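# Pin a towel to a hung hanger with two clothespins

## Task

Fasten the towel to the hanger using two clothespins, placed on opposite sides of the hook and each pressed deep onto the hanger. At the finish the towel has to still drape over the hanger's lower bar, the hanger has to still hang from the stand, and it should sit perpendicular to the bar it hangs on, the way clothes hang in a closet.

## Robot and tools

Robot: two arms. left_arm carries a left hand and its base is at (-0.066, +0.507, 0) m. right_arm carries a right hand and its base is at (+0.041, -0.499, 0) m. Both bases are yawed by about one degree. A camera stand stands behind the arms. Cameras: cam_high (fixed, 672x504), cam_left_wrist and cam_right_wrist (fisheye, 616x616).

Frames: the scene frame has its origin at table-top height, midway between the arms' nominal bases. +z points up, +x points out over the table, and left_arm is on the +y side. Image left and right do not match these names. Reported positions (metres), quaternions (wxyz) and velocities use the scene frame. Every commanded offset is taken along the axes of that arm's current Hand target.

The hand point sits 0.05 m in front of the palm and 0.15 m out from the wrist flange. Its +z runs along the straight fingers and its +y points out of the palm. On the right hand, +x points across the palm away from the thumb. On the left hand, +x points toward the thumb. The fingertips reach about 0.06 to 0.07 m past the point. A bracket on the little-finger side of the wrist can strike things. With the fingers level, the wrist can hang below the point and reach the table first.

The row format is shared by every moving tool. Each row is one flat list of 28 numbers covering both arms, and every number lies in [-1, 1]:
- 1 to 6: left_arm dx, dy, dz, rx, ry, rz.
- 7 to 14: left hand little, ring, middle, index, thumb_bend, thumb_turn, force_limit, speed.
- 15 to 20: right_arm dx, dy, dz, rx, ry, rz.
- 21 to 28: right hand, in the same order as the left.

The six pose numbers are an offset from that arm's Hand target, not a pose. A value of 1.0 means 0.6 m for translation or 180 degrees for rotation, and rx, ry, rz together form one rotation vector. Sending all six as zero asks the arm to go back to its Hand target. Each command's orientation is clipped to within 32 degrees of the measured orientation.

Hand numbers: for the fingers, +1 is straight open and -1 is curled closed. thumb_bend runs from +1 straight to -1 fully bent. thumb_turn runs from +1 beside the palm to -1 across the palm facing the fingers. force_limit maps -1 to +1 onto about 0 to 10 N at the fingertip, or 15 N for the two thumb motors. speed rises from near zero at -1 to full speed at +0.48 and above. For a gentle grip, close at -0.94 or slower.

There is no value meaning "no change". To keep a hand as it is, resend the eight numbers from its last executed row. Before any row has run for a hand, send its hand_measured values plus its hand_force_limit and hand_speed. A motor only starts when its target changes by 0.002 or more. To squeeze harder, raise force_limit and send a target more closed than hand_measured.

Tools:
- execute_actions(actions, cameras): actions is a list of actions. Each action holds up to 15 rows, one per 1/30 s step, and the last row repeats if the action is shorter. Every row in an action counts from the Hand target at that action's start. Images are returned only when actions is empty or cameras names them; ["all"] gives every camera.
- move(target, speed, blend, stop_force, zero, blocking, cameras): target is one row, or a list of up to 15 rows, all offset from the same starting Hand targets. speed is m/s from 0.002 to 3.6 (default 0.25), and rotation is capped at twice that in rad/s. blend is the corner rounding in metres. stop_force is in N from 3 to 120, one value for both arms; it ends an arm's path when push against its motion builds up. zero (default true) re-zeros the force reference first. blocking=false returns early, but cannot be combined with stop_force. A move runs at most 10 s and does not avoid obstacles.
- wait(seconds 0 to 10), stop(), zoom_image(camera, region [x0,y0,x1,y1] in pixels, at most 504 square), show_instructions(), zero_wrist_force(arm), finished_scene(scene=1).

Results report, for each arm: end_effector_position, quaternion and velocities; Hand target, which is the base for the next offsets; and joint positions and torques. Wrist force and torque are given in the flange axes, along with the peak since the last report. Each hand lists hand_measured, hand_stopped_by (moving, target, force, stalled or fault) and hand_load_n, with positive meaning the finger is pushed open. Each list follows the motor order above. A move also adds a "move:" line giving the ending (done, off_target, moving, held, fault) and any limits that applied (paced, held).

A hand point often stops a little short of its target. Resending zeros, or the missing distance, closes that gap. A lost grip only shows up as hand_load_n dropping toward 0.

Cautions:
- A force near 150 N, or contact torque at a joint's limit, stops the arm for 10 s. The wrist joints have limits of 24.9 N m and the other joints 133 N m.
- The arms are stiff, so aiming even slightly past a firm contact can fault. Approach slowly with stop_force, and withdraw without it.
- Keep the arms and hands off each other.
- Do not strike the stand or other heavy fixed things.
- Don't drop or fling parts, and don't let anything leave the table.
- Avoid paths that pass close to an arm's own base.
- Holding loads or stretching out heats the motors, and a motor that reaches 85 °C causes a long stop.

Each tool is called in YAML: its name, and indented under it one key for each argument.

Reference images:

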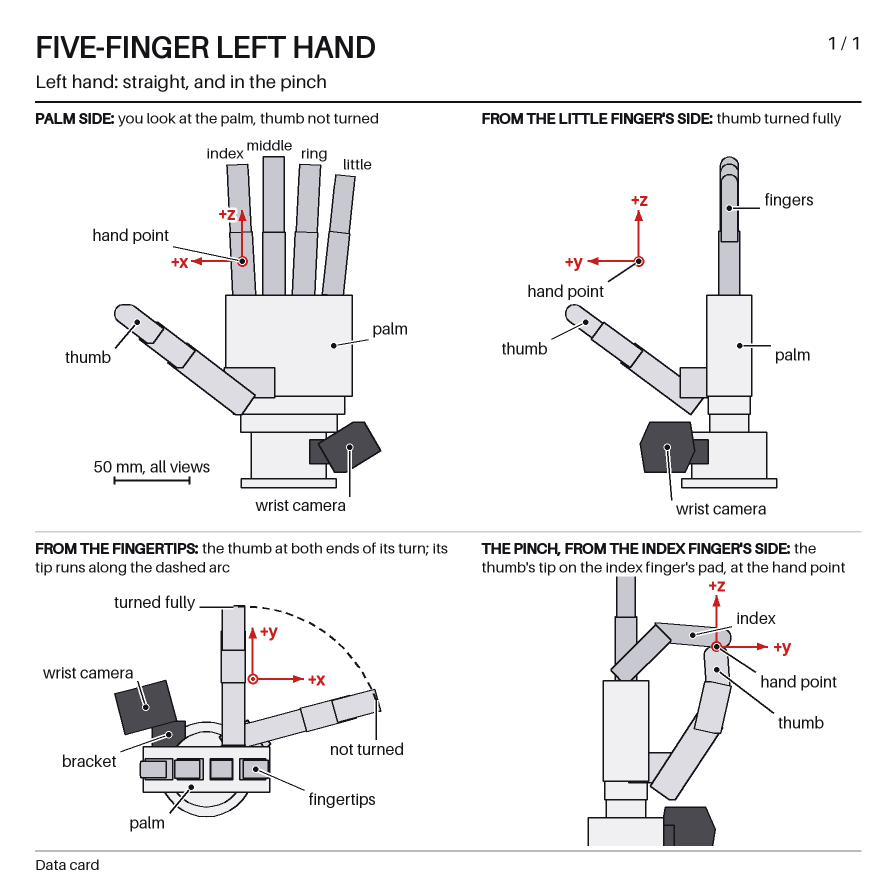

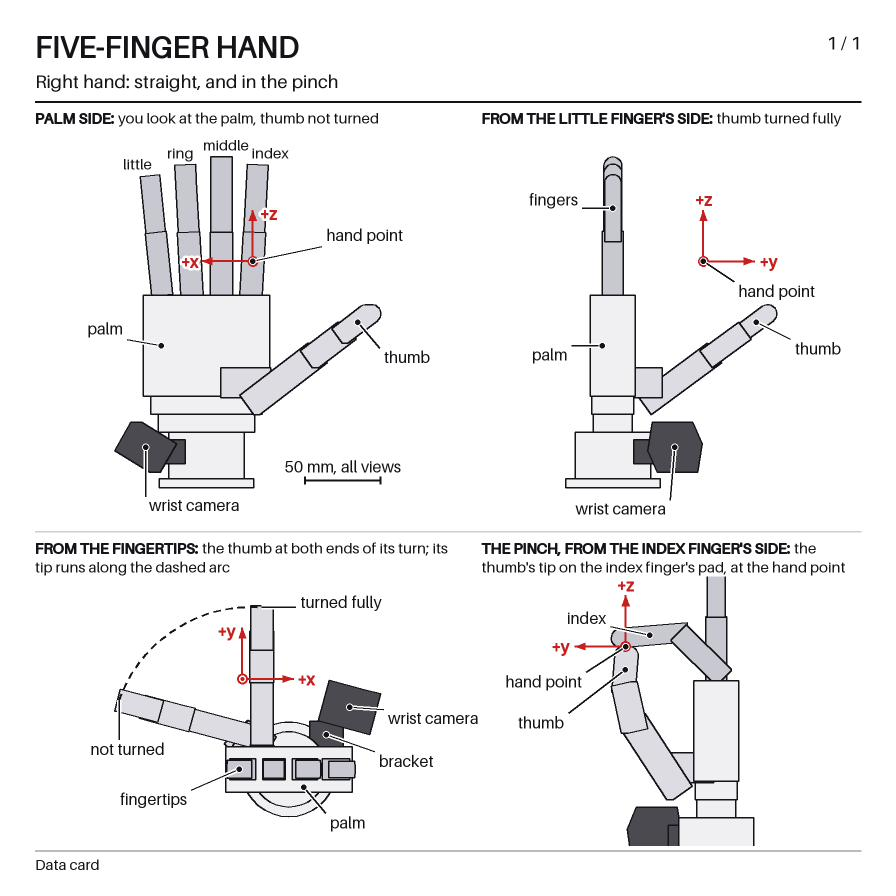

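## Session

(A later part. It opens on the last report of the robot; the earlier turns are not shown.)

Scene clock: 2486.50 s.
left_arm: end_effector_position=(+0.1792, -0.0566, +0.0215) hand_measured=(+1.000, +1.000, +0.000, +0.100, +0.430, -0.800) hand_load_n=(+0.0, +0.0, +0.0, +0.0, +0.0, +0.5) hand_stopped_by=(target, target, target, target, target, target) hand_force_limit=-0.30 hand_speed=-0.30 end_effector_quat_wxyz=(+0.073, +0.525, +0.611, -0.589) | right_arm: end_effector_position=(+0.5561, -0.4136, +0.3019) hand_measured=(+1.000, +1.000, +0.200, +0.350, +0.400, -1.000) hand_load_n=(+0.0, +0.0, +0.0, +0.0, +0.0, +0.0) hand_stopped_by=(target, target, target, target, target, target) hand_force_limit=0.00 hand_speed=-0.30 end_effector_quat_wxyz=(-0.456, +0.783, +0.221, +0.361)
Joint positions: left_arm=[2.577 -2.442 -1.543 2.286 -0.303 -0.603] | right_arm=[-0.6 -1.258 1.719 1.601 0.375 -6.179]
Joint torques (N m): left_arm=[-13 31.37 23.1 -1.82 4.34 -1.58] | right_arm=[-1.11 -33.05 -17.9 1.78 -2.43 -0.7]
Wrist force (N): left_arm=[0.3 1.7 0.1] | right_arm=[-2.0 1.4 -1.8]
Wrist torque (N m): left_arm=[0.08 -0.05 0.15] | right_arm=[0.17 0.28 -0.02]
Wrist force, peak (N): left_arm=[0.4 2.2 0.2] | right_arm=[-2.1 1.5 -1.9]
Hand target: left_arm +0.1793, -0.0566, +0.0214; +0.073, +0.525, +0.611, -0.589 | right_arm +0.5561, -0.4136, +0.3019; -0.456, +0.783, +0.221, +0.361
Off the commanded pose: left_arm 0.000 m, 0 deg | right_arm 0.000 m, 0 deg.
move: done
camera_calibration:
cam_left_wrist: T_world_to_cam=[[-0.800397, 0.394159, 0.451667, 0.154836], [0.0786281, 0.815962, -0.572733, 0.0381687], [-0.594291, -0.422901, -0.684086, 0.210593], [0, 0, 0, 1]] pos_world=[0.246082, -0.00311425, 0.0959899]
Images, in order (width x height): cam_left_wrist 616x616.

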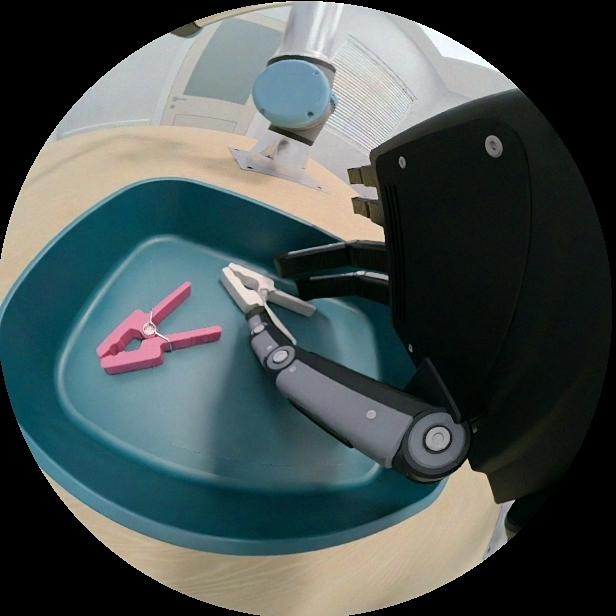

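move:
  target: [0.0094,0.0085,0.0040,0,0,0, 1,1,0,0.1,0.43,-0.8,-0.3,-0.3, 0,0,0,0,0,0, 1,1,0.2,0.35,0.4,-1,0,-0.3]
  speed: 0.01
  stop_force: 3
  cameras: ["cam_left_wrist"]

zoom_image:
  camera: "cam_left_wrist"
  region: [200, 240, 320, 360]

Scene clock: 2522.20 s.
left_arm: end_effector_position=(+0.1793, -0.0566, +0.0174) hand_measured=(+1.000, +1.000, +0.000, +0.100, +0.430, -0.800) hand_load_n=(+0.0, +0.0, +0.0, +0.0, +0.0, +0.0) hand_stopped_by=(target, target, target, target, target, target) hand_force_limit=-0.30 hand_speed=-0.30 end_effector_quat_wxyz=(+0.073, +0.525, +0.611, -0.589) | right_arm: end_effector_position=(+0.5561, -0.4136, +0.3019) hand_measured=(+1.000, +1.000, +0.200, +0.350, +0.400, -1.000) hand_load_n=(+0.0, +0.0, +0.0, +0.0, +0.0, +0.0) hand_stopped_by=(target, target, target, target, target, target) hand_force_limit=0.00 hand_speed=-0.30 end_effector_quat_wxyz=(-0.456, +0.783, +0.221, +0.361)
Joint positions: left_arm=[2.577 -2.449 -1.543 2.293 -0.303 -0.603] | right_arm=[-0.6 -1.258 1.719 1.601 0.375 -6.179]
Joint torques (N m): left_arm=[-12.2 56.29 6.23 -3.84 0.36 -1.28] | right_arm=[-1.34 -33.09 -16.34 1.88 -2.28 -0.77]
Wrist force (N): left_arm=[-1.3 -0.5 -0.9] | right_arm=[-2.1 1.4 -1.7]
Wrist torque (N m): left_arm=[0.05 -0.08 0.15] | right_arm=[0.17 0.30 -0.02]
Wrist force, peak (N): left_arm=[-2.7 -2.1 -1.9] | right_arm=[-2.2 1.7 -1.7]
Hand target: left_arm +0.1792, -0.0566, +0.0174; +0.073, +0.525, +0.611, -0.589 (not the last commanded pose) | right_arm +0.5561, -0.4136, +0.3019; -0.456, +0.783, +0.221, +0.361
Off the commanded pose: left_arm 0.004 m, 0 deg | right_arm 0.000 m, 0 deg.
move: contact (left_arm)
camera_calibration:
cam_left_wrist: T_world_to_cam=[[-0.800456, 0.394241, 0.45149, 0.156714], [0.0787164, 0.815867, -0.572857, 0.0359493], [-0.5942, -0.423007, -0.684099, 0.207793], [0, 0, 0, 1]] pos_world=[0.246083, -0.00321508, 0.0919897]
Images, in order (width x height): cam_left_wrist 616x616.

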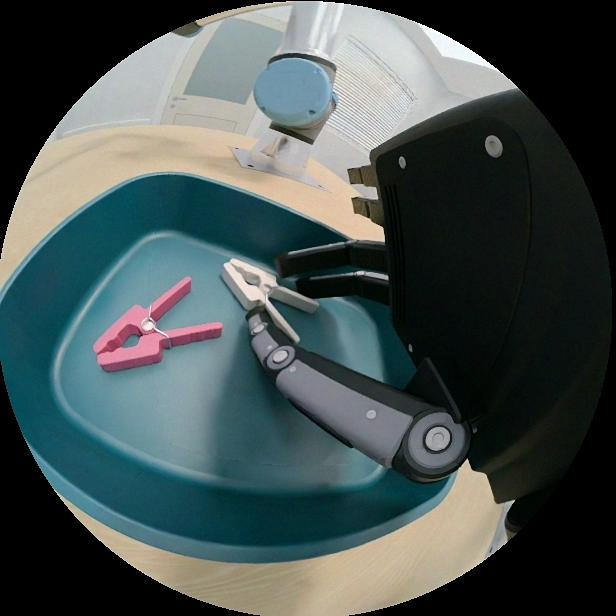

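Scaled by 4.200 from the camera's 616x616 image, which has a finer 880x880 frame.

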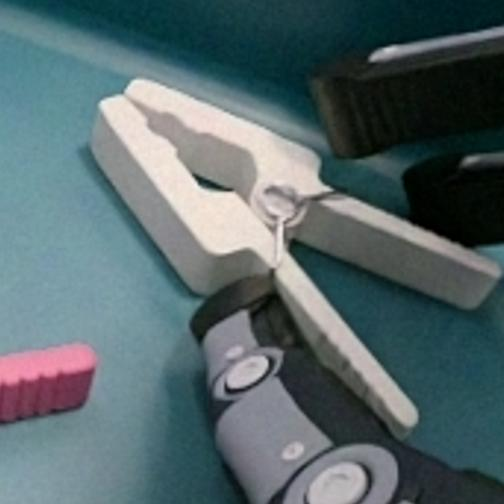

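execute_actions:
  actions: []
  cameras: ["cam_high"]

zoom_image:
  camera: "cam_high"
  region: [436, 236, 526, 316]

Scene clock: 2529.13 s.
left_arm: end_effector_position=(+0.1792, -0.0566, +0.0174) hand_measured=(+1.000, +1.000, +0.000, +0.100, +0.430, -0.800) hand_load_n=(+0.0, +0.0, +0.0, +0.0, +0.0, -0.5) hand_stopped_by=(target, target, target, target, target, target) hand_force_limit=-0.30 hand_speed=-0.30 end_effector_quat_wxyz=(+0.073, +0.525, +0.611, -0.589) | right_arm: end_effector_position=(+0.5561, -0.4136, +0.3019) hand_measured=(+1.000, +1.000, +0.200, +0.350, +0.400, -1.000) hand_load_n=(+0.0, +0.0, +0.0, +0.0, +0.0, +0.0) hand_stopped_by=(target, target, target, target, target, target) hand_force_limit=0.00 hand_speed=-0.30 end_effector_quat_wxyz=(-0.456, +0.783, +0.221, +0.361)
Joint positions: left_arm=[2.577 -2.449 -1.543 2.293 -0.303 -0.603] | right_arm=[-0.6 -1.258 1.719 1.601 0.375 -6.179]
Joint velocities: within noise
Joint torques (N m): left_arm=[-9.71 54.61 -2.69 -4.07 -1.92 0.93] | right_arm=[-1.36 -32.78 -17.2 1.75 -2.54 -0.77]
Motor temperatures (°C): left_arm=[30 36 33 38 35 38] | right_arm=[32 33 31 34 38 42]
Wrist force (N): left_arm=[-1.4 -0.4 -1.2] | right_arm=[-2.2 1.2 -1.6]
Wrist torque (N m): left_arm=[0.09 -0.08 0.16] | right_arm=[0.14 0.30 -0.04]
Wrist force, peak (N): left_arm=[-1.4 -0.5 -1.4] | right_arm=[-2.1 1.6 -1.7]
Hand target: left_arm +0.1792, -0.0566, +0.0174; +0.073, +0.525, +0.611, -0.589 (not the last commanded pose) | right_arm +0.5561, -0.4136, +0.3019; -0.456, +0.783, +0.221, +0.361
Off the commanded pose: left_arm 0.004 m, 0 deg | right_arm 0.000 m, 0 deg.
Images, in order (width x height): cam_high 672x504.

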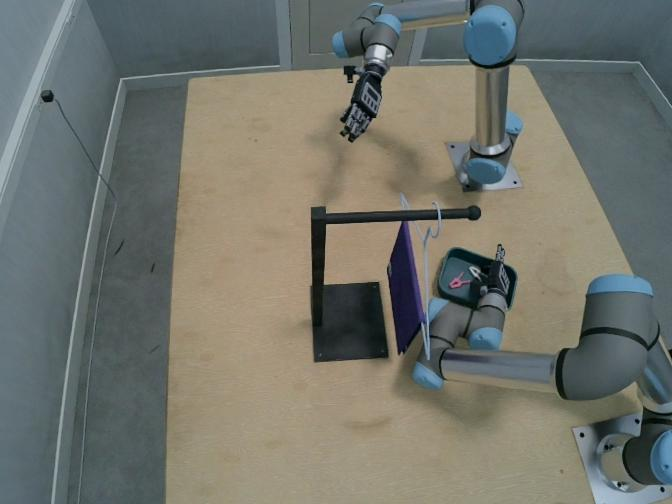

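Scaled by 5.600 from the camera's 672x504 image, which has a finer 960x720 frame.

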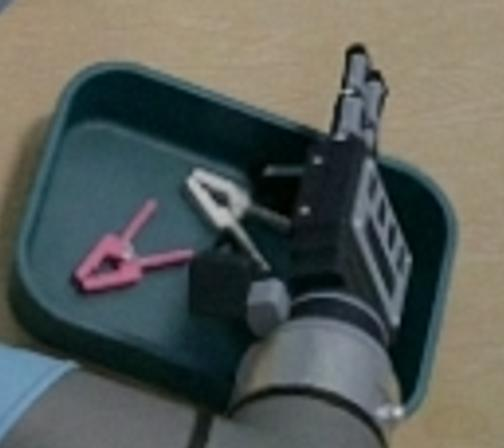

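move:
  target: [-0.0020,-0.0018,-0.0008,0,0,0, 1,1,0,-0.06,0.43,-0.68,-0.4,-0.7, 0,0,0,0,0,0, 1,1,0.2,0.35,0.4,-1,0,-0.3]
  speed: 0.02
  cameras: ["cam_left_wrist"]

zoom_image:
  camera: "cam_left_wrist"
  region: [200, 240, 320, 360]

Scene clock: 2551.23 s.
left_arm: end_effector_position=(+0.1793, -0.0566, +0.0190) hand_measured=(+1.000, +1.000, +0.000, +0.020, +0.430, -0.682) hand_load_n=(+0.0, +0.0, +0.5, +2.0, -1.0, -7.0) hand_stopped_by=(target, target, target, force, target, target) hand_force_limit=-0.40 hand_speed=-0.70 end_effector_quat_wxyz=(+0.073, +0.525, +0.611, -0.589) | right_arm: end_effector_position=(+0.5561, -0.4136, +0.3019) hand_measured=(+1.000, +1.000, +0.200, +0.350, +0.400, -1.000) hand_load_n=(+0.0, +0.0, +0.0, +0.0, +0.0, +0.5) hand_stopped_by=(target, target, target, target, target, target) hand_force_limit=0.00 hand_speed=-0.30 end_effector_quat_wxyz=(-0.456, +0.783, +0.221, +0.361)
Joint positions: left_arm=[2.577 -2.446 -1.543 2.29 -0.303 -0.603] | right_arm=[-0.6 -1.258 1.719 1.601 0.375 -6.179]
Joint torques (N m): left_arm=[-13.47 54.34 -4.79 -4.02 -1.49 -2.2] | right_arm=[-0.41 -31.87 -18.05 1.84 -2.52 -0.73]
Wrist force (N): left_arm=[-4.9 -1.3 -0.8] | right_arm=[-2.1 1.2 -1.6]
Wrist torque (N m): left_arm=[-0.05 -0.01 0.29] | right_arm=[0.14 0.29 -0.03]
Wrist force, peak (N): left_arm=[-9.6 -3.9 -3.1] | right_arm=[-2.1 1.6 -1.9]
Hand target: left_arm +0.1792, -0.0566, +0.0191; +0.073, +0.525, +0.611, -0.589 | right_arm +0.5561, -0.4136, +0.3019; -0.456, +0.783, +0.221, +0.361
Off the commanded pose: left_arm 0.000 m, 0 deg | right_arm 0.000 m, 0 deg.
move: done
camera_calibration:
cam_left_wrist: T_world_to_cam=[[-0.800468, 0.394108, 0.451585, 0.155984], [0.0785842, 0.815931, -0.572784, 0.0368913], [-0.594201, -0.423008, -0.684098, 0.208887], [0, 0, 0, 1]] pos_world=[0.246083, -0.00321447, 0.0935898]
Images, in order (width x height): cam_left_wrist 616x616.

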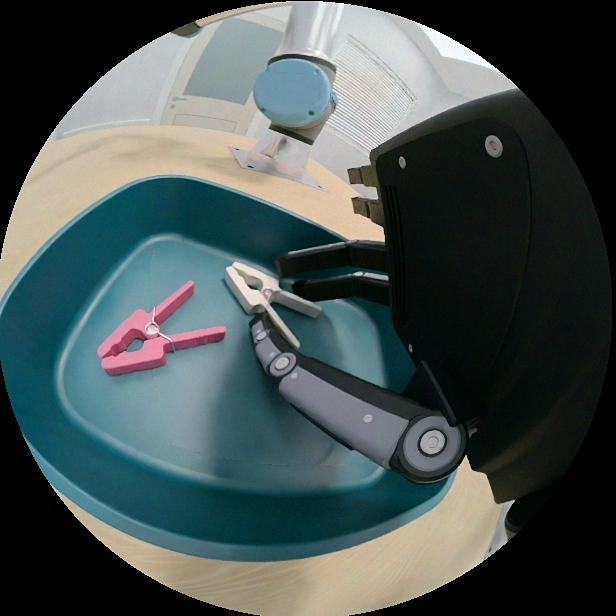

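Scaled by 4.200 from the camera's 616x616 image, which has a finer 880x880 frame.

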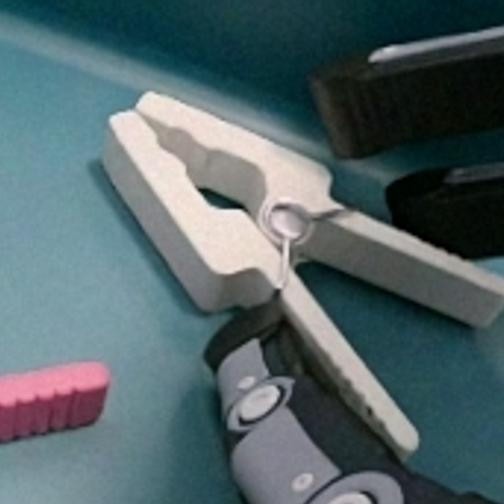

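move:
  target: [0,0,0,0,0,0, 1,1,0,-0.06,0.43,-0.75,0.0,-0.7, 0,0,0,0,0,0, 1,1,0.2,0.35,0.4,-1,0,-0.3]
  speed: 0.02
  cameras: ["cam_left_wrist"]

zoom_image:
  camera: "cam_left_wrist"
  region: [200, 240, 320, 360]

Scene clock: 2560.73 s.
left_arm: end_effector_position=(+0.1792, -0.0566, +0.0191) hand_measured=(+1.000, +1.000, +0.000, +0.020, +0.430, -0.750) hand_load_n=(+0.0, +0.0, +0.0, +1.0, +0.5, +0.0) hand_stopped_by=(target, target, target, force, target, target) hand_force_limit=0.00 hand_speed=-0.70 end_effector_quat_wxyz=(+0.073, +0.525, +0.611, -0.589) | right_arm: end_effector_position=(+0.5561, -0.4136, +0.3019) hand_measured=(+1.000, +1.000, +0.200, +0.350, +0.400, -1.000) hand_load_n=(+0.0, +0.0, +0.0, +0.0, +0.0, +0.5) hand_stopped_by=(target, target, target, target, target, target) hand_force_limit=0.00 hand_speed=-0.30 end_effector_quat_wxyz=(-0.456, +0.783, +0.221, +0.361)
Joint positions: left_arm=[2.577 -2.446 -1.543 2.29 -0.303 -0.603] | right_arm=[-0.6 -1.258 1.719 1.601 0.375 -6.179]
Joint torques (N m): left_arm=[-11.88 54.47 2.43 -3.17 0.06 -0.88] | right_arm=[-1.26 -32.76 -18.31 1.67 -2.54 -0.78]
Wrist force (N): left_arm=[0.1 1.5 0.1] | right_arm=[-2.0 1.5 -1.4]
Wrist torque (N m): left_arm=[0.07 -0.02 0.14] | right_arm=[0.16 0.27 -0.01]
Wrist force, peak (N): left_arm=[-5.1 -1.1 -1.0] | right_arm=[-2.3 1.3 -1.7]
Hand target: left_arm +0.1792, -0.0566, +0.0191; +0.073, +0.525, +0.611, -0.589 | right_arm +0.5561, -0.4136, +0.3019; -0.456, +0.783, +0.221, +0.361
Off the commanded pose: left_arm 0.000 m, 0 deg | right_arm 0.000 m, 0 deg.
move: done
camera_calibration:
cam_left_wrist: T_world_to_cam=[[-0.800468, 0.394108, 0.451585, 0.155984], [0.0785842, 0.815931, -0.572784, 0.0368913], [-0.594201, -0.423008, -0.684098, 0.208887], [0, 0, 0, 1]] pos_world=[0.246083, -0.00321447, 0.0935898]
Images, in order (width x height): cam_left_wrist 616x616.

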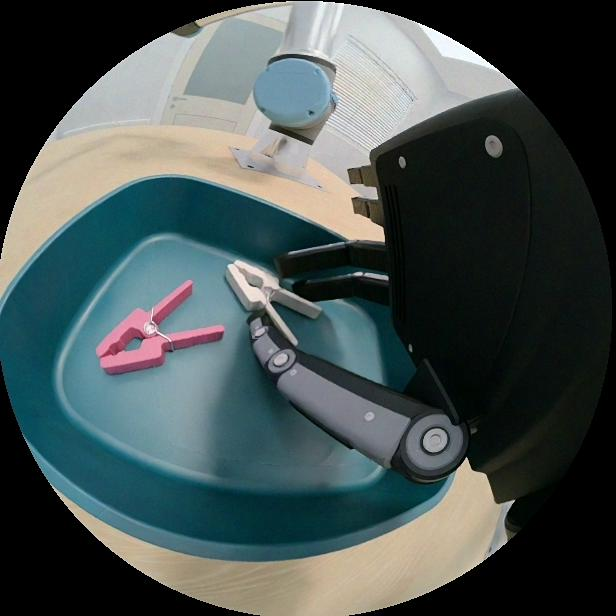

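Scaled by 4.200 from the camera's 616x616 image, which has a finer 880x880 frame.

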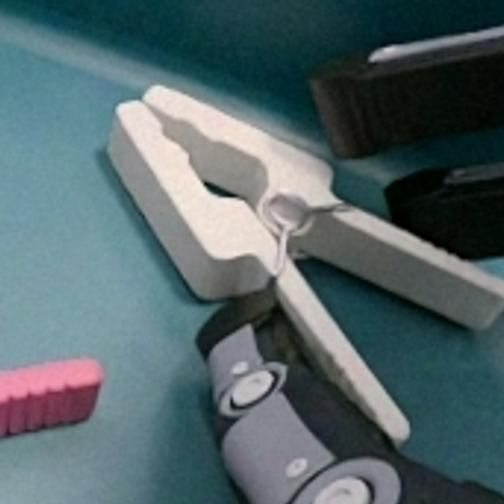

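move:
  target: [0,0,0,0,0,0, 1,1,0,-0.1,0.43,-0.75,0.0,-0.7, 0,0,0,0,0,0, 1,1,0.2,0.35,0.4,-1,0,-0.3]
  speed: 0.02
  cameras: ["cam_left_wrist"]

zoom_image:
  camera: "cam_left_wrist"
  region: [200, 240, 320, 360]

Scene clock: 2564.43 s.
left_arm: end_effector_position=(+0.1792, -0.0566, +0.0191) hand_measured=(+1.000, +1.000, +0.000, -0.030, +0.432, -0.750) hand_load_n=(+0.0, +0.0, +0.0, +8.5, +7.5, -2.0) hand_stopped_by=(target, target, target, force, target, target) hand_force_limit=0.00 hand_speed=-0.70 end_effector_quat_wxyz=(+0.073, +0.525, +0.611, -0.589) | right_arm: end_effector_position=(+0.5561, -0.4136, +0.3019) hand_measured=(+1.000, +1.000, +0.200, +0.350, +0.400, -1.000) hand_load_n=(+0.0, +0.0, +0.0, +0.0, +0.5, +0.5) hand_stopped_by=(target, target, target, target, target, target) hand_force_limit=0.00 hand_speed=-0.30 end_effector_quat_wxyz=(-0.456, +0.783, +0.221, +0.361)
Joint positions: left_arm=[2.577 -2.446 -1.543 2.29 -0.303 -0.603] | right_arm=[-0.6 -1.258 1.719 1.601 0.375 -6.179]
Joint torques (N m): left_arm=[-3.45 54.55 5.51 -1.39 1.43 1.3] | right_arm=[-1.43 -32.6 -17.35 1.64 -2.53 -0.89]
Wrist force (N): left_arm=[-0.2 0.9 0.0] | right_arm=[-2.1 1.4 -1.7]
Wrist torque (N m): left_arm=[0.06 -0.03 0.15] | right_arm=[0.16 0.29 -0.03]
Wrist force, peak (N): left_arm=[0.3 1.9 0.1] | right_arm=[-2.2 1.5 -1.8]
Hand target: left_arm +0.1792, -0.0566, +0.0191; +0.073, +0.525, +0.611, -0.589 | right_arm +0.5561, -0.4136, +0.3019; -0.456, +0.783, +0.221, +0.361
Off the commanded pose: left_arm 0.000 m, 0 deg | right_arm 0.000 m, 0 deg.
move: done
camera_calibration:
cam_left_wrist: T_world_to_cam=[[-0.800462, 0.394173, 0.451539, 0.155988], [0.0786491, 0.815899, -0.57282, 0.0368788], [-0.594201, -0.423008, -0.684098, 0.208887], [0, 0, 0, 1]] pos_world=[0.246083, -0.00321477, 0.0935898]
Images, in order (width x height): cam_left_wrist 616x616.

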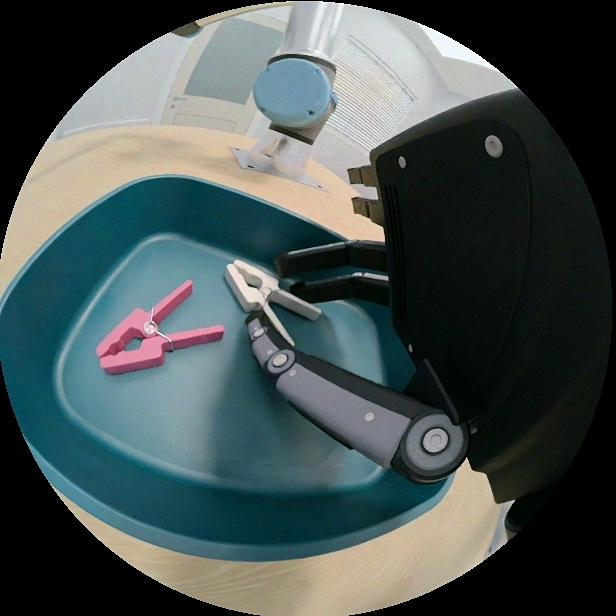

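Scaled by 4.200 from the camera's 616x616 image, which has a finer 880x880 frame.

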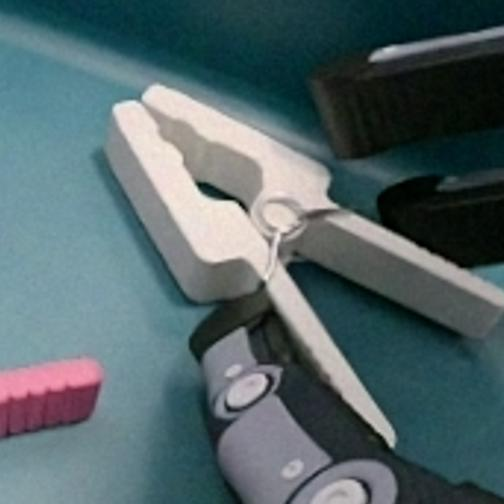

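move:
  target: [0,0,0,0,0,0, 1,1,0,-0.1,0.36,-0.75,0.5,-0.8, 0,0,0,0,0,0, 1,1,0.2,0.35,0.4,-1,0,-0.3]
  speed: 0.02
  cameras: ["cam_left_wrist"]

zoom_image:
  camera: "cam_left_wrist"
  region: [200, 240, 320, 360]

Scene clock: 2572.17 s.
left_arm: end_effector_position=(+0.1792, -0.0566, +0.0191) hand_measured=(+1.000, +1.000, +0.000, -0.030, +0.402, -0.750) hand_load_n=(+0.0, +0.0, +0.0, +12.0, +11.5, -3.0) hand_stopped_by=(target, target, target, force, force, target) hand_force_limit=0.50 hand_speed=-0.80 end_effector_quat_wxyz=(+0.073, +0.525, +0.611, -0.589) | right_arm: end_effector_position=(+0.5561, -0.4136, +0.3019) hand_measured=(+1.000, +1.000, +0.200, +0.350, +0.400, -1.000) hand_load_n=(+0.0, +0.0, +0.0, +0.0, +0.0, +0.5) hand_stopped_by=(target, target, target, target, target, target) hand_force_limit=0.00 hand_speed=-0.30 end_effector_quat_wxyz=(-0.456, +0.783, +0.221, +0.361)
Joint positions: left_arm=[2.577 -2.446 -1.543 2.29 -0.303 -0.603] | right_arm=[-0.6 -1.258 1.719 1.601 0.375 -6.179]
Joint torques (N m): left_arm=[6.02 54.29 12.76 -1.71 3.24 1.22] | right_arm=[-1.73 -32.13 -16.79 1.83 -2.44 -0.65]
Wrist force (N): left_arm=[0.4 1.9 0.1] | right_arm=[-2.0 1.2 -1.6]
Wrist torque (N m): left_arm=[0.09 -0.05 0.15] | right_arm=[0.13 0.28 -0.03]
Wrist force, peak (N): left_arm=[0.3 2.1 0.1] | right_arm=[-2.1 1.6 -1.8]
Hand target: left_arm +0.1792, -0.0566, +0.0191; +0.073, +0.525, +0.611, -0.589 | right_arm +0.5561, -0.4136, +0.3019; -0.456, +0.783, +0.221, +0.361
Off the commanded pose: left_arm 0.000 m, 0 deg | right_arm 0.000 m, 0 deg.
move: done
camera_calibration:
cam_left_wrist: T_world_to_cam=[[-0.800462, 0.394173, 0.451539, 0.155988], [0.0786491, 0.815899, -0.57282, 0.0368788], [-0.594201, -0.423008, -0.684098, 0.208887], [0, 0, 0, 1]] pos_world=[0.246083, -0.00321477, 0.0935898]
Images, in order (width x height): cam_left_wrist 616x616.

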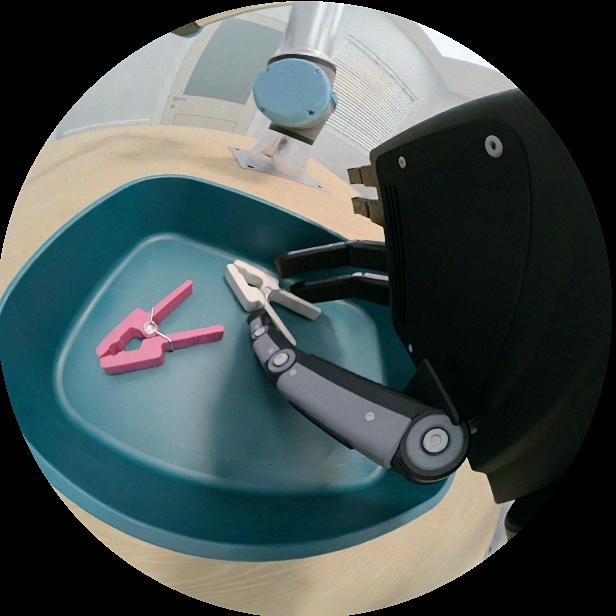

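Scaled by 4.200 from the camera's 616x616 image, which has a finer 880x880 frame.

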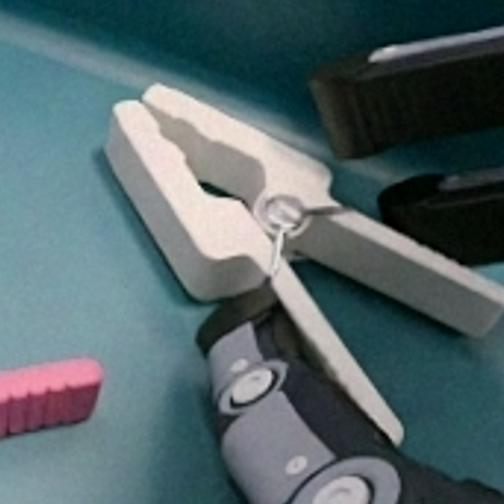

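move:
  target: [-0.0118,-0.0107,-0.0050,0,0,0, 1,1,0,-0.1,0.36,-0.75,0.5,-0.8, 0,0,0,0,0,0, 1,1,0.2,0.35,0.4,-1,0,-0.3]
  speed: 0.02
  cameras: ["cam_left_wrist"]

zoom_image:
  camera: "cam_left_wrist"
  region: [200, 240, 320, 360]

Scene clock: 2585.60 s.
left_arm: end_effector_position=(+0.1793, -0.0566, +0.0290) hand_measured=(+1.000, +1.000, +0.000, -0.030, +0.402, -0.750) hand_load_n=(+0.0, +0.0, +0.0, +12.5, +11.0, -2.5) hand_stopped_by=(target, target, target, force, force, target) hand_force_limit=0.50 hand_speed=-0.80 end_effector_quat_wxyz=(+0.073, +0.525, +0.611, -0.589) | right_arm: end_effector_position=(+0.5561, -0.4136, +0.3019) hand_measured=(+1.000, +1.000, +0.200, +0.350, +0.400, -1.000) hand_load_n=(+0.0, +0.0, +0.0, +0.0, +0.0, +0.0) hand_stopped_by=(target, target, target, target, target, target) hand_force_limit=0.00 hand_speed=-0.30 end_effector_quat_wxyz=(-0.456, +0.783, +0.221, +0.361)
Joint positions: left_arm=[2.577 -2.429 -1.544 2.273 -0.303 -0.603] | right_arm=[-0.6 -1.258 1.719 1.601 0.375 -6.179]
Joint torques (N m): left_arm=[11.13 59.81 -0.71 -3.87 3.5 1.71] | right_arm=[-0.31 -33.22 -17.71 1.87 -2.49 -0.69]
Wrist force (N): left_arm=[0.5 1.8 0.2] | right_arm=[-2.0 1.3 -1.7]
Wrist torque (N m): left_arm=[0.08 -0.06 0.15] | right_arm=[0.15 0.29 -0.02]
Wrist force, peak (N): left_arm=[0.3 2.2 0.0] | right_arm=[-2.3 1.6 -1.6]
Hand target: left_arm +0.1793, -0.0566, +0.0291; +0.073, +0.525, +0.611, -0.589 | right_arm +0.5561, -0.4136, +0.3019; -0.456, +0.783, +0.221, +0.361
Off the commanded pose: left_arm 0.000 m, 0 deg | right_arm 0.000 m, 0 deg.
move: done
camera_calibration:
cam_left_wrist: T_world_to_cam=[[-0.800468, 0.394108, 0.451585, 0.151474], [0.0785842, 0.815931, -0.572784, 0.0424803], [-0.594201, -0.423008, -0.684098, 0.215702], [0, 0, 0, 1]] pos_world=[0.246083, -0.00311447, 0.10349]
Images, in order (width x height): cam_left_wrist 616x616.

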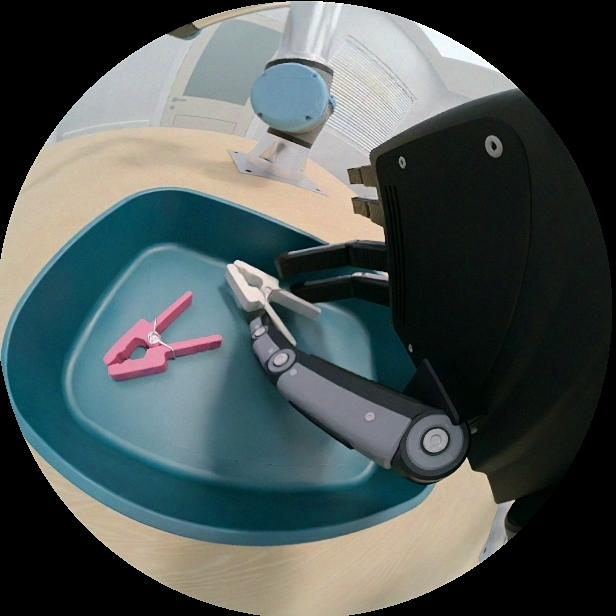

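Scaled by 4.200 from the camera's 616x616 image, which has a finer 880x880 frame.

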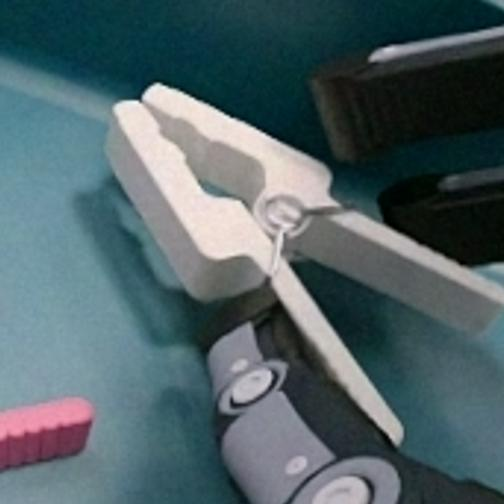

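zoom_image:
  camera: "cam_left_wrist"
  region: [216, 250, 276, 310]

Scaled by 8.400 from the camera's 616x616 image, which has a finer 880x880 frame.

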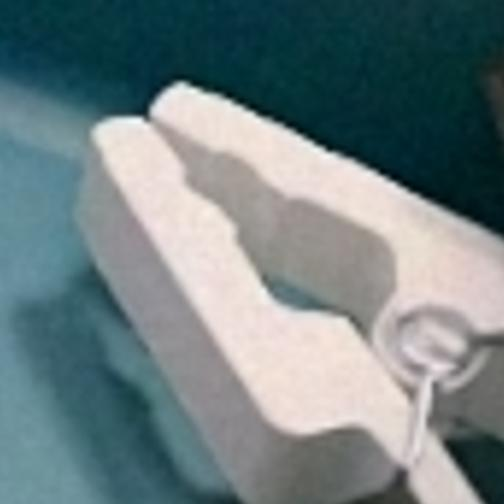

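move:
  target:
    - [-0.0837,-0.0758,-0.0354,0,0,0, 1,1,0,-0.1,0.36,-0.75,0.5,-0.8, 0,0,0,0,0,0, 1,1,0.2,0.35,0.4,-1,0,-0.3]
    - [0.1193,-0.2359,-0.1724,0,0,0, 1,1,0,-0.1,0.36,-0.75,0.5,-0.8, 0,0,0,0,0,0, 1,1,0.2,0.35,0.4,-1,0,-0.3]
  speed: 0.08
  cameras: ["cam_high","cam_left_wrist"]

Scene clock: 2604.53 s.
left_arm: end_effector_position=(+0.0997, +0.0999, +0.1000) hand_measured=(+1.000, +1.000, +0.000, -0.030, +0.402, -0.750) hand_load_n=(+0.0, +0.0, +0.0, +12.0, +11.5, -2.5) hand_stopped_by=(target, target, target, force, force, target) hand_force_limit=0.50 hand_speed=-0.80 end_effector_quat_wxyz=(+0.073, +0.525, +0.611, -0.589) | right_arm: end_effector_position=(+0.5561, -0.4136, +0.3019) hand_measured=(+1.000, +1.000, +0.200, +0.350, +0.400, -1.000) hand_load_n=(+0.0, +0.0, +0.0, +0.0, +0.0, +0.0) hand_stopped_by=(target, target, target, target, target, target) hand_force_limit=0.00 hand_speed=-0.30 end_effector_quat_wxyz=(-0.456, +0.783, +0.221, +0.361)
Joint positions: left_arm=[2.859 -2.13 -2.17 1.934 -0.437 0.108] | right_arm=[-0.6 -1.258 1.719 1.601 0.375 -6.179]
Joint torques (N m): left_arm=[11.38 37.47 -5.69 -3.93 -1.92 1.88] | right_arm=[-1.74 -32.49 -17.86 1.68 -2.41 -0.81]
Wrist force (N): left_arm=[0.4 2.0 0.0] | right_arm=[-2.1 1.4 -1.6]
Wrist torque (N m): left_arm=[0.11 -0.05 -0.01] | right_arm=[0.16 0.29 -0.03]
Wrist force, peak (N): left_arm=[0.1 2.4 0.4] | right_arm=[-2.4 1.5 -1.7]
Hand target: left_arm +0.0997, +0.0999, +0.1000; +0.073, +0.525, +0.611, -0.589 | right_arm +0.5561, -0.4136, +0.3019; -0.456, +0.783, +0.221, +0.361
Off the commanded pose: left_arm 0.000 m, 0 deg | right_arm 0.000 m, 0 deg.
move: done
camera_calibration:
cam_left_wrist: T_world_to_cam=[[-0.800462, 0.394173, 0.451539, -0.0059918], [0.0786491, 0.815899, -0.57282, -0.0381506], [-0.594201, -0.423008, -0.684098, 0.283202], [0, 0, 0, 1]] pos_world=[0.166483, 0.153285, 0.17459]
Images, in order (width x height): cam_high 672x504, cam_left_wrist 616x616.

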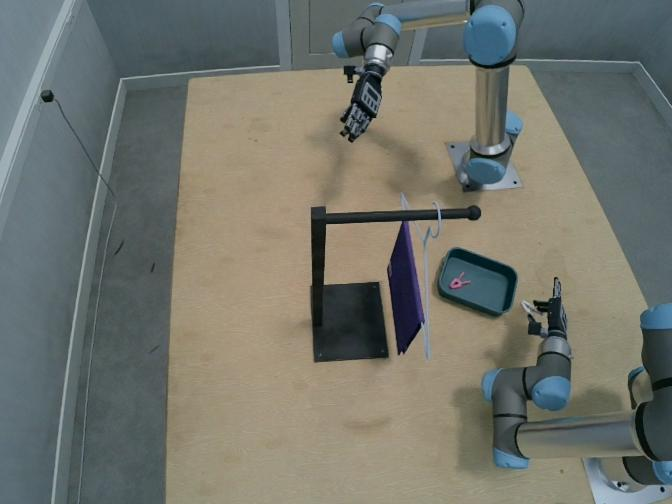

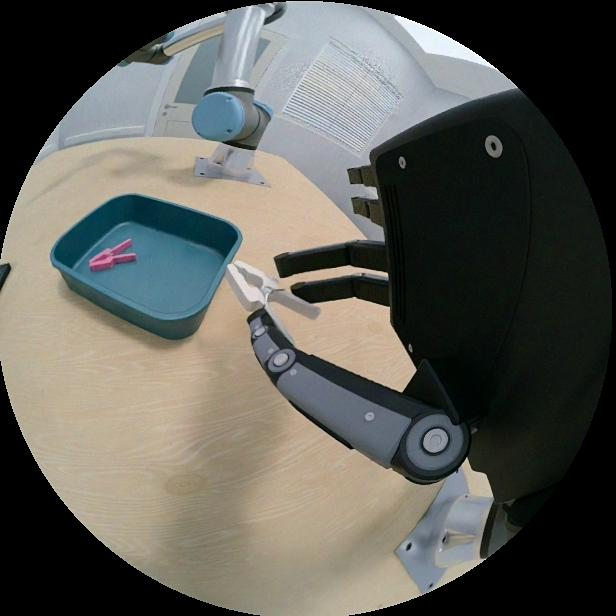

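move:
  target: [0.0931,0.0844,0.0393,0,0,0, 1,1,0,-0.1,0.36,-0.75,0.5,-0.8, 0,0,0,0,0,0, 1,1,0.2,0.35,0.4,-1,0,-0.3]
  speed: 0.06
  cameras: []

move:
  target: [0.0083,0.0075,0.0035,0,0,0, 1,1,0,-0.1,0.36,-0.75,0.5,-0.8, 0,0,0,0,0,0, 1,1,0.2,0.35,0.4,-1,0,-0.3]
  speed: 0.01
  stop_force: 3
  cameras: ["cam_left_wrist"]

zoom_image:
  camera: "cam_left_wrist"
  region: [200, 240, 320, 360]

Scene clock: 2739.00 s.
left_arm: end_effector_position=(+0.0995, +0.0998, +0.0211) hand_measured=(+1.000, +1.000, +0.000, -0.030, +0.402, -0.750) hand_load_n=(+0.0, +0.0, +0.0, +12.0, +11.0, -2.5) hand_stopped_by=(target, target, target, force, force, target) hand_force_limit=0.50 hand_speed=-0.80 end_effector_quat_wxyz=(+0.073, +0.525, +0.611, -0.589) | right_arm: end_effector_position=(+0.5561, -0.4136, +0.3019) hand_measured=(+1.000, +1.000, +0.200, +0.350, +0.400, -1.000) hand_load_n=(+0.0, +0.0, +0.0, +0.0, +0.0, +0.0) hand_stopped_by=(target, target, target, target, target, target) hand_force_limit=0.00 hand_speed=-0.30 end_effector_quat_wxyz=(-0.456, +0.783, +0.221, +0.361)
Joint positions: left_arm=[2.858 -2.343 -2.148 2.125 -0.437 0.107] | right_arm=[-0.6 -1.258 1.719 1.601 0.375 -6.179]
Joint torques (N m): left_arm=[-12.47 21.03 13.64 -1.11 4 -1.92] | right_arm=[-1.37 -33.17 -17.75 1.95 -2.46 -0.78]
Wrist force (N): left_arm=[0.5 1.7 -0.2] | right_arm=[-2.1 1.2 -1.7]
Wrist torque (N m): left_arm=[0.08 -0.07 0.14] | right_arm=[0.14 0.29 -0.03]
Wrist force, peak (N): left_arm=[0.5 2.3 -0.1] | right_arm=[-2.2 1.5 -1.8]
Hand target: left_arm +0.0995, +0.0998, +0.0210; +0.073, +0.525, +0.611, -0.589 | right_arm +0.5561, -0.4136, +0.3019; -0.456, +0.783, +0.221, +0.361
Off the commanded pose: left_arm 0.000 m, 0 deg | right_arm 0.000 m, 0 deg.
move: done
No camera images: "cameras" was empty.

Scene clock: 2740.80 s.
left_arm: end_effector_position=(+0.0995, +0.0998, +0.0153) hand_measured=(+1.000, +1.000, +0.000, -0.030, +0.402, -0.750) hand_load_n=(+0.5, +0.0, +0.0, +12.5, +10.5, -4.0) hand_stopped_by=(target, target, target, force, force, target) hand_force_limit=0.50 hand_speed=-0.80 end_effector_quat_wxyz=(+0.073, +0.525, +0.611, -0.589) | right_arm: end_effector_position=(+0.5561, -0.4136, +0.3019) hand_measured=(+1.000, +1.000, +0.200, +0.350, +0.400, -1.000) hand_load_n=(+0.0, +0.0, +0.0, +0.0, +0.0, +0.5) hand_stopped_by=(target, target, target, target, target, target) hand_force_limit=0.00 hand_speed=-0.30 end_effector_quat_wxyz=(-0.456, +0.783, +0.221, +0.361)
Joint positions: left_arm=[2.858 -2.359 -2.145 2.137 -0.437 0.107] | right_arm=[-0.6 -1.258 1.719 1.601 0.375 -6.179]
Joint torques (N m): left_arm=[-12.15 45.16 -10.39 -3.81 0.74 -1.66] | right_arm=[-0.7 -33.36 -18.02 2.05 -2.55 -0.82]
Wrist force (N): left_arm=[-1.0 -0.8 -1.4] | right_arm=[-2.1 1.3 -1.6]
Wrist torque (N m): left_arm=[-0.06 -0.02 0.17] | right_arm=[0.15 0.30 -0.03]
Wrist force, peak (N): left_arm=[-2.3 -3.4 -3.2] | right_arm=[-2.1 1.5 -1.8]
Hand target: left_arm +0.0995, +0.0998, +0.0153; +0.073, +0.525, +0.611, -0.589 (not the last commanded pose) | right_arm +0.5561, -0.4136, +0.3019; -0.456, +0.783, +0.221, +0.361
Off the commanded pose: left_arm 0.001 m, 0 deg | right_arm 0.000 m, 0 deg.
move: contact (left_arm)
camera_calibration:
cam_left_wrist: T_world_to_cam=[[-0.800439, 0.394159, 0.451593, 0.032126], [0.0785818, 0.815891, -0.572841, -0.0865567], [-0.594241, -0.423037, -0.684045, 0.225103], [0, 0, 0, 1]] pos_world=[0.166282, 0.153185, 0.0898897]
Images, in order (width x height): cam_left_wrist 616x616.

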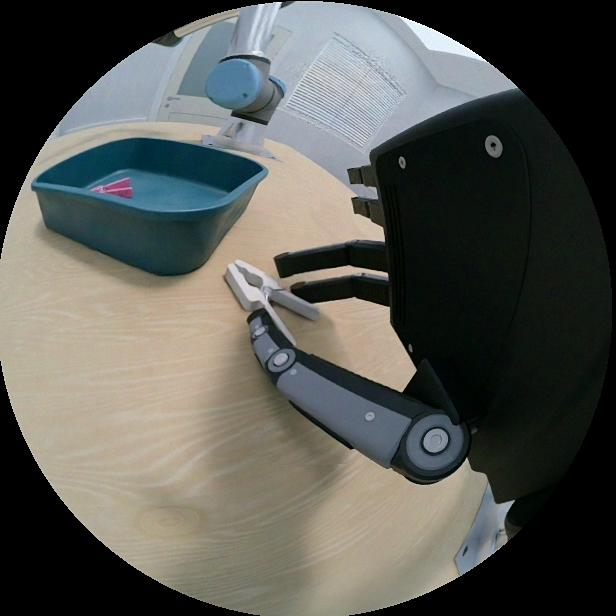

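Scaled by 4.200 from the camera's 616x616 image, which has a finer 880x880 frame.

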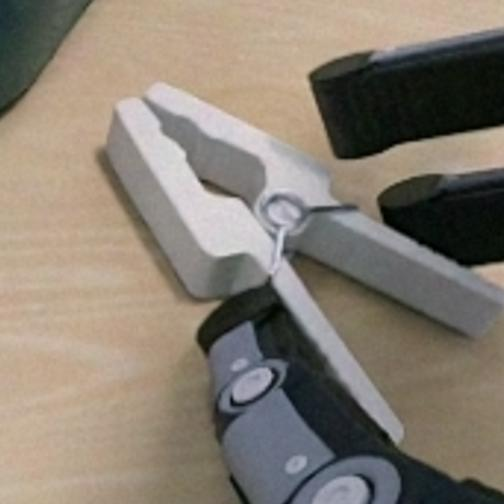

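move:
  target:
    - [0,0,0,0,0,0, 1,1,0,0.12,0.44,-0.75,0.5,-0.7, 0,0,0,0,0,0, 1,1,0.2,0.35,0.4,-1,0,-0.3]
    - [-0.0177,-0.0160,-0.0075,0,0,0, 1,1,0,0.12,0.44,-0.75,0.5,-0.7, 0,0,0,0,0,0, 1,1,0.2,0.35,0.4,-1,0,-0.3]
  speed: 0.02
  cameras: ["cam_left_wrist"]

zoom_image:
  camera: "cam_left_wrist"
  region: [200, 240, 320, 360]

Scene clock: 2747.30 s.
left_arm: end_effector_position=(+0.0995, +0.0998, +0.0303) hand_measured=(+1.000, +1.000, +0.000, +0.120, +0.438, -0.750) hand_load_n=(+0.0, +0.0, -0.5, +0.0, +0.0, +0.5) hand_stopped_by=(target, target, target, target, target, target) hand_force_limit=0.50 hand_speed=-0.70 end_effector_quat_wxyz=(+0.073, +0.525, +0.611, -0.589) | right_arm: end_effector_position=(+0.5561, -0.4136, +0.3019) hand_measured=(+1.000, +1.000, +0.200, +0.350, +0.400, -1.000) hand_load_n=(+0.0, +0.0, +0.0, +0.0, +0.0, +0.0) hand_stopped_by=(target, target, target, target, target, target) hand_force_limit=0.00 hand_speed=-0.30 end_effector_quat_wxyz=(-0.456, +0.783, +0.221, +0.361)
Joint positions: left_arm=[2.858 -2.318 -2.153 2.104 -0.437 0.107] | right_arm=[-0.6 -1.258 1.719 1.601 0.375 -6.179]
Joint torques (N m): left_arm=[10.26 47.05 -9.04 -3.7 -1.79 1.76] | right_arm=[-0.73 -32.84 -17.47 1.82 -2.39 -0.65]
Wrist force (N): left_arm=[0.4 1.7 0.0] | right_arm=[-1.9 1.4 -1.6]
Wrist torque (N m): left_arm=[0.07 -0.05 0.14] | right_arm=[0.16 0.26 -0.01]
Wrist force, peak (N): left_arm=[-2.6 -3.1 -1.7] | right_arm=[-2.3 1.5 -1.6]
Hand target: left_arm +0.0995, +0.0998, +0.0303; +0.073, +0.525, +0.611, -0.589 | right_arm +0.5561, -0.4136, +0.3019; -0.456, +0.783, +0.221, +0.361
Off the commanded pose: left_arm 0.000 m, 0 deg | right_arm 0.000 m, 0 deg.
move: done
camera_calibration:
cam_left_wrist: T_world_to_cam=[[-0.800365, 0.394244, 0.451651, 0.0253659], [0.0786593, 0.815906, -0.572809, -0.0780399], [-0.594331, -0.42293, -0.684033, 0.235293], [0, 0, 0, 1]] pos_world=[0.166282, 0.153185, 0.10479]
Images, in order (width x height): cam_left_wrist 616x616.

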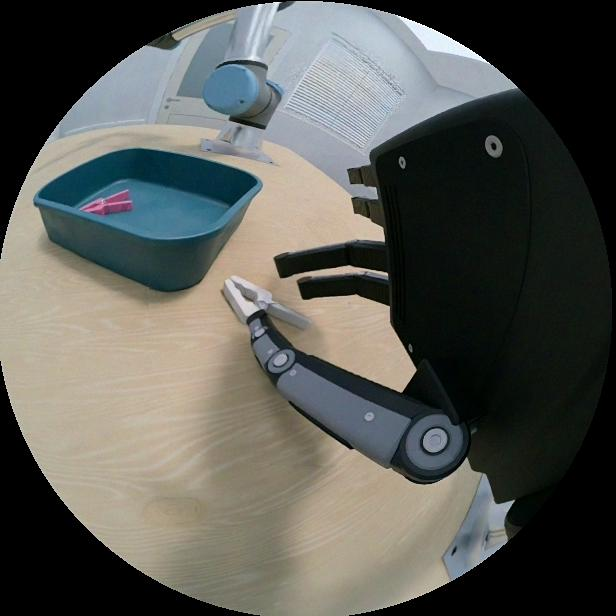

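Scaled by 4.200 from the camera's 616x616 image, which has a finer 880x880 frame.

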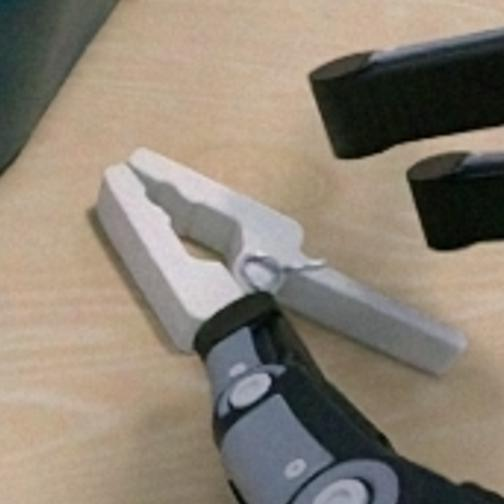

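move:
  target: [0.0002,0.0039,-0.0087,0.0157,0.0142,0.0066, 1,1,0,0.1,0.34,-0.55,-0.3,0, 0,0,0,0,0,0, 1,1,0.2,0.35,0.4,-1,0,-0.3]
  speed: 0.03
  cameras: ["cam_left_wrist"]

zoom_image:
  camera: "cam_left_wrist"
  region: [200, 240, 320, 360]

Scene clock: 2761.83 s.
left_arm: end_effector_position=(+0.1039, +0.1035, +0.0303) hand_measured=(+1.000, +1.000, +0.000, +0.100, +0.340, -0.550) hand_load_n=(+0.0, +0.0, +0.0, +0.0, +0.0, +0.0) hand_stopped_by=(target, target, target, target, target, target) hand_force_limit=-0.30 hand_speed=0.00 end_effector_quat_wxyz=(+0.053, +0.546, +0.592, -0.591) | right_arm: end_effector_position=(+0.5561, -0.4136, +0.3019) hand_measured=(+1.000, +1.000, +0.200, +0.350, +0.400, -1.000) hand_load_n=(+0.0, +0.0, +0.0, +0.0, +0.0, +0.0) hand_stopped_by=(target, target, target, target, target, target) hand_force_limit=0.00 hand_speed=-0.30 end_effector_quat_wxyz=(-0.456, +0.783, +0.221, +0.361)
Joint positions: left_arm=[2.861 -2.342 -2.12 2 -0.491 0.215] | right_arm=[-0.6 -1.258 1.719 1.601 0.375 -6.179]
Joint torques (N m): left_arm=[11.58 19.48 15.84 -3.64 -2.15 2.18] | right_arm=[-1.03 -32.9 -18.19 1.97 -2.39 -0.73]
Wrist force (N): left_arm=[0.4 1.7 -0.2] | right_arm=[-2.2 1.4 -1.5]
Wrist torque (N m): left_arm=[0.08 -0.06 0.00] | right_arm=[0.16 0.30 -0.03]
Wrist force, peak (N): left_arm=[0.4 2.1 0.0] | right_arm=[-2.3 1.5 -1.8]
Hand target: left_arm +0.1039, +0.1035, +0.0303; +0.053, +0.546, +0.592, -0.591 | right_arm +0.5561, -0.4136, +0.3019; -0.456, +0.783, +0.221, +0.361
Off the commanded pose: left_arm 0.000 m, 0 deg | right_arm 0.000 m, 0 deg.
move: done
camera_calibration:
cam_left_wrist: T_world_to_cam=[[-0.771131, 0.448947, 0.451446, 0.0188206], [0.135188, 0.808356, -0.572961, -0.0864726], [-0.622159, -0.380798, -0.68404, 0.238044], [0, 0, 0, 1]] pos_world=[0.174304, 0.152098, 0.104789]
Images, in order (width x height): cam_left_wrist 616x616.

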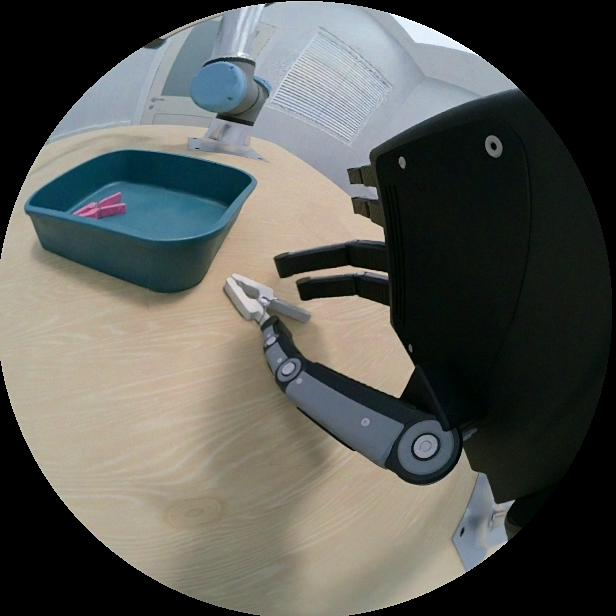

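Scaled by 4.200 from the camera's 616x616 image, which has a finer 880x880 frame.

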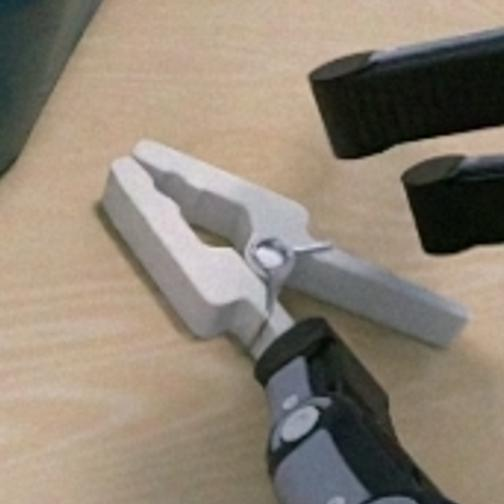

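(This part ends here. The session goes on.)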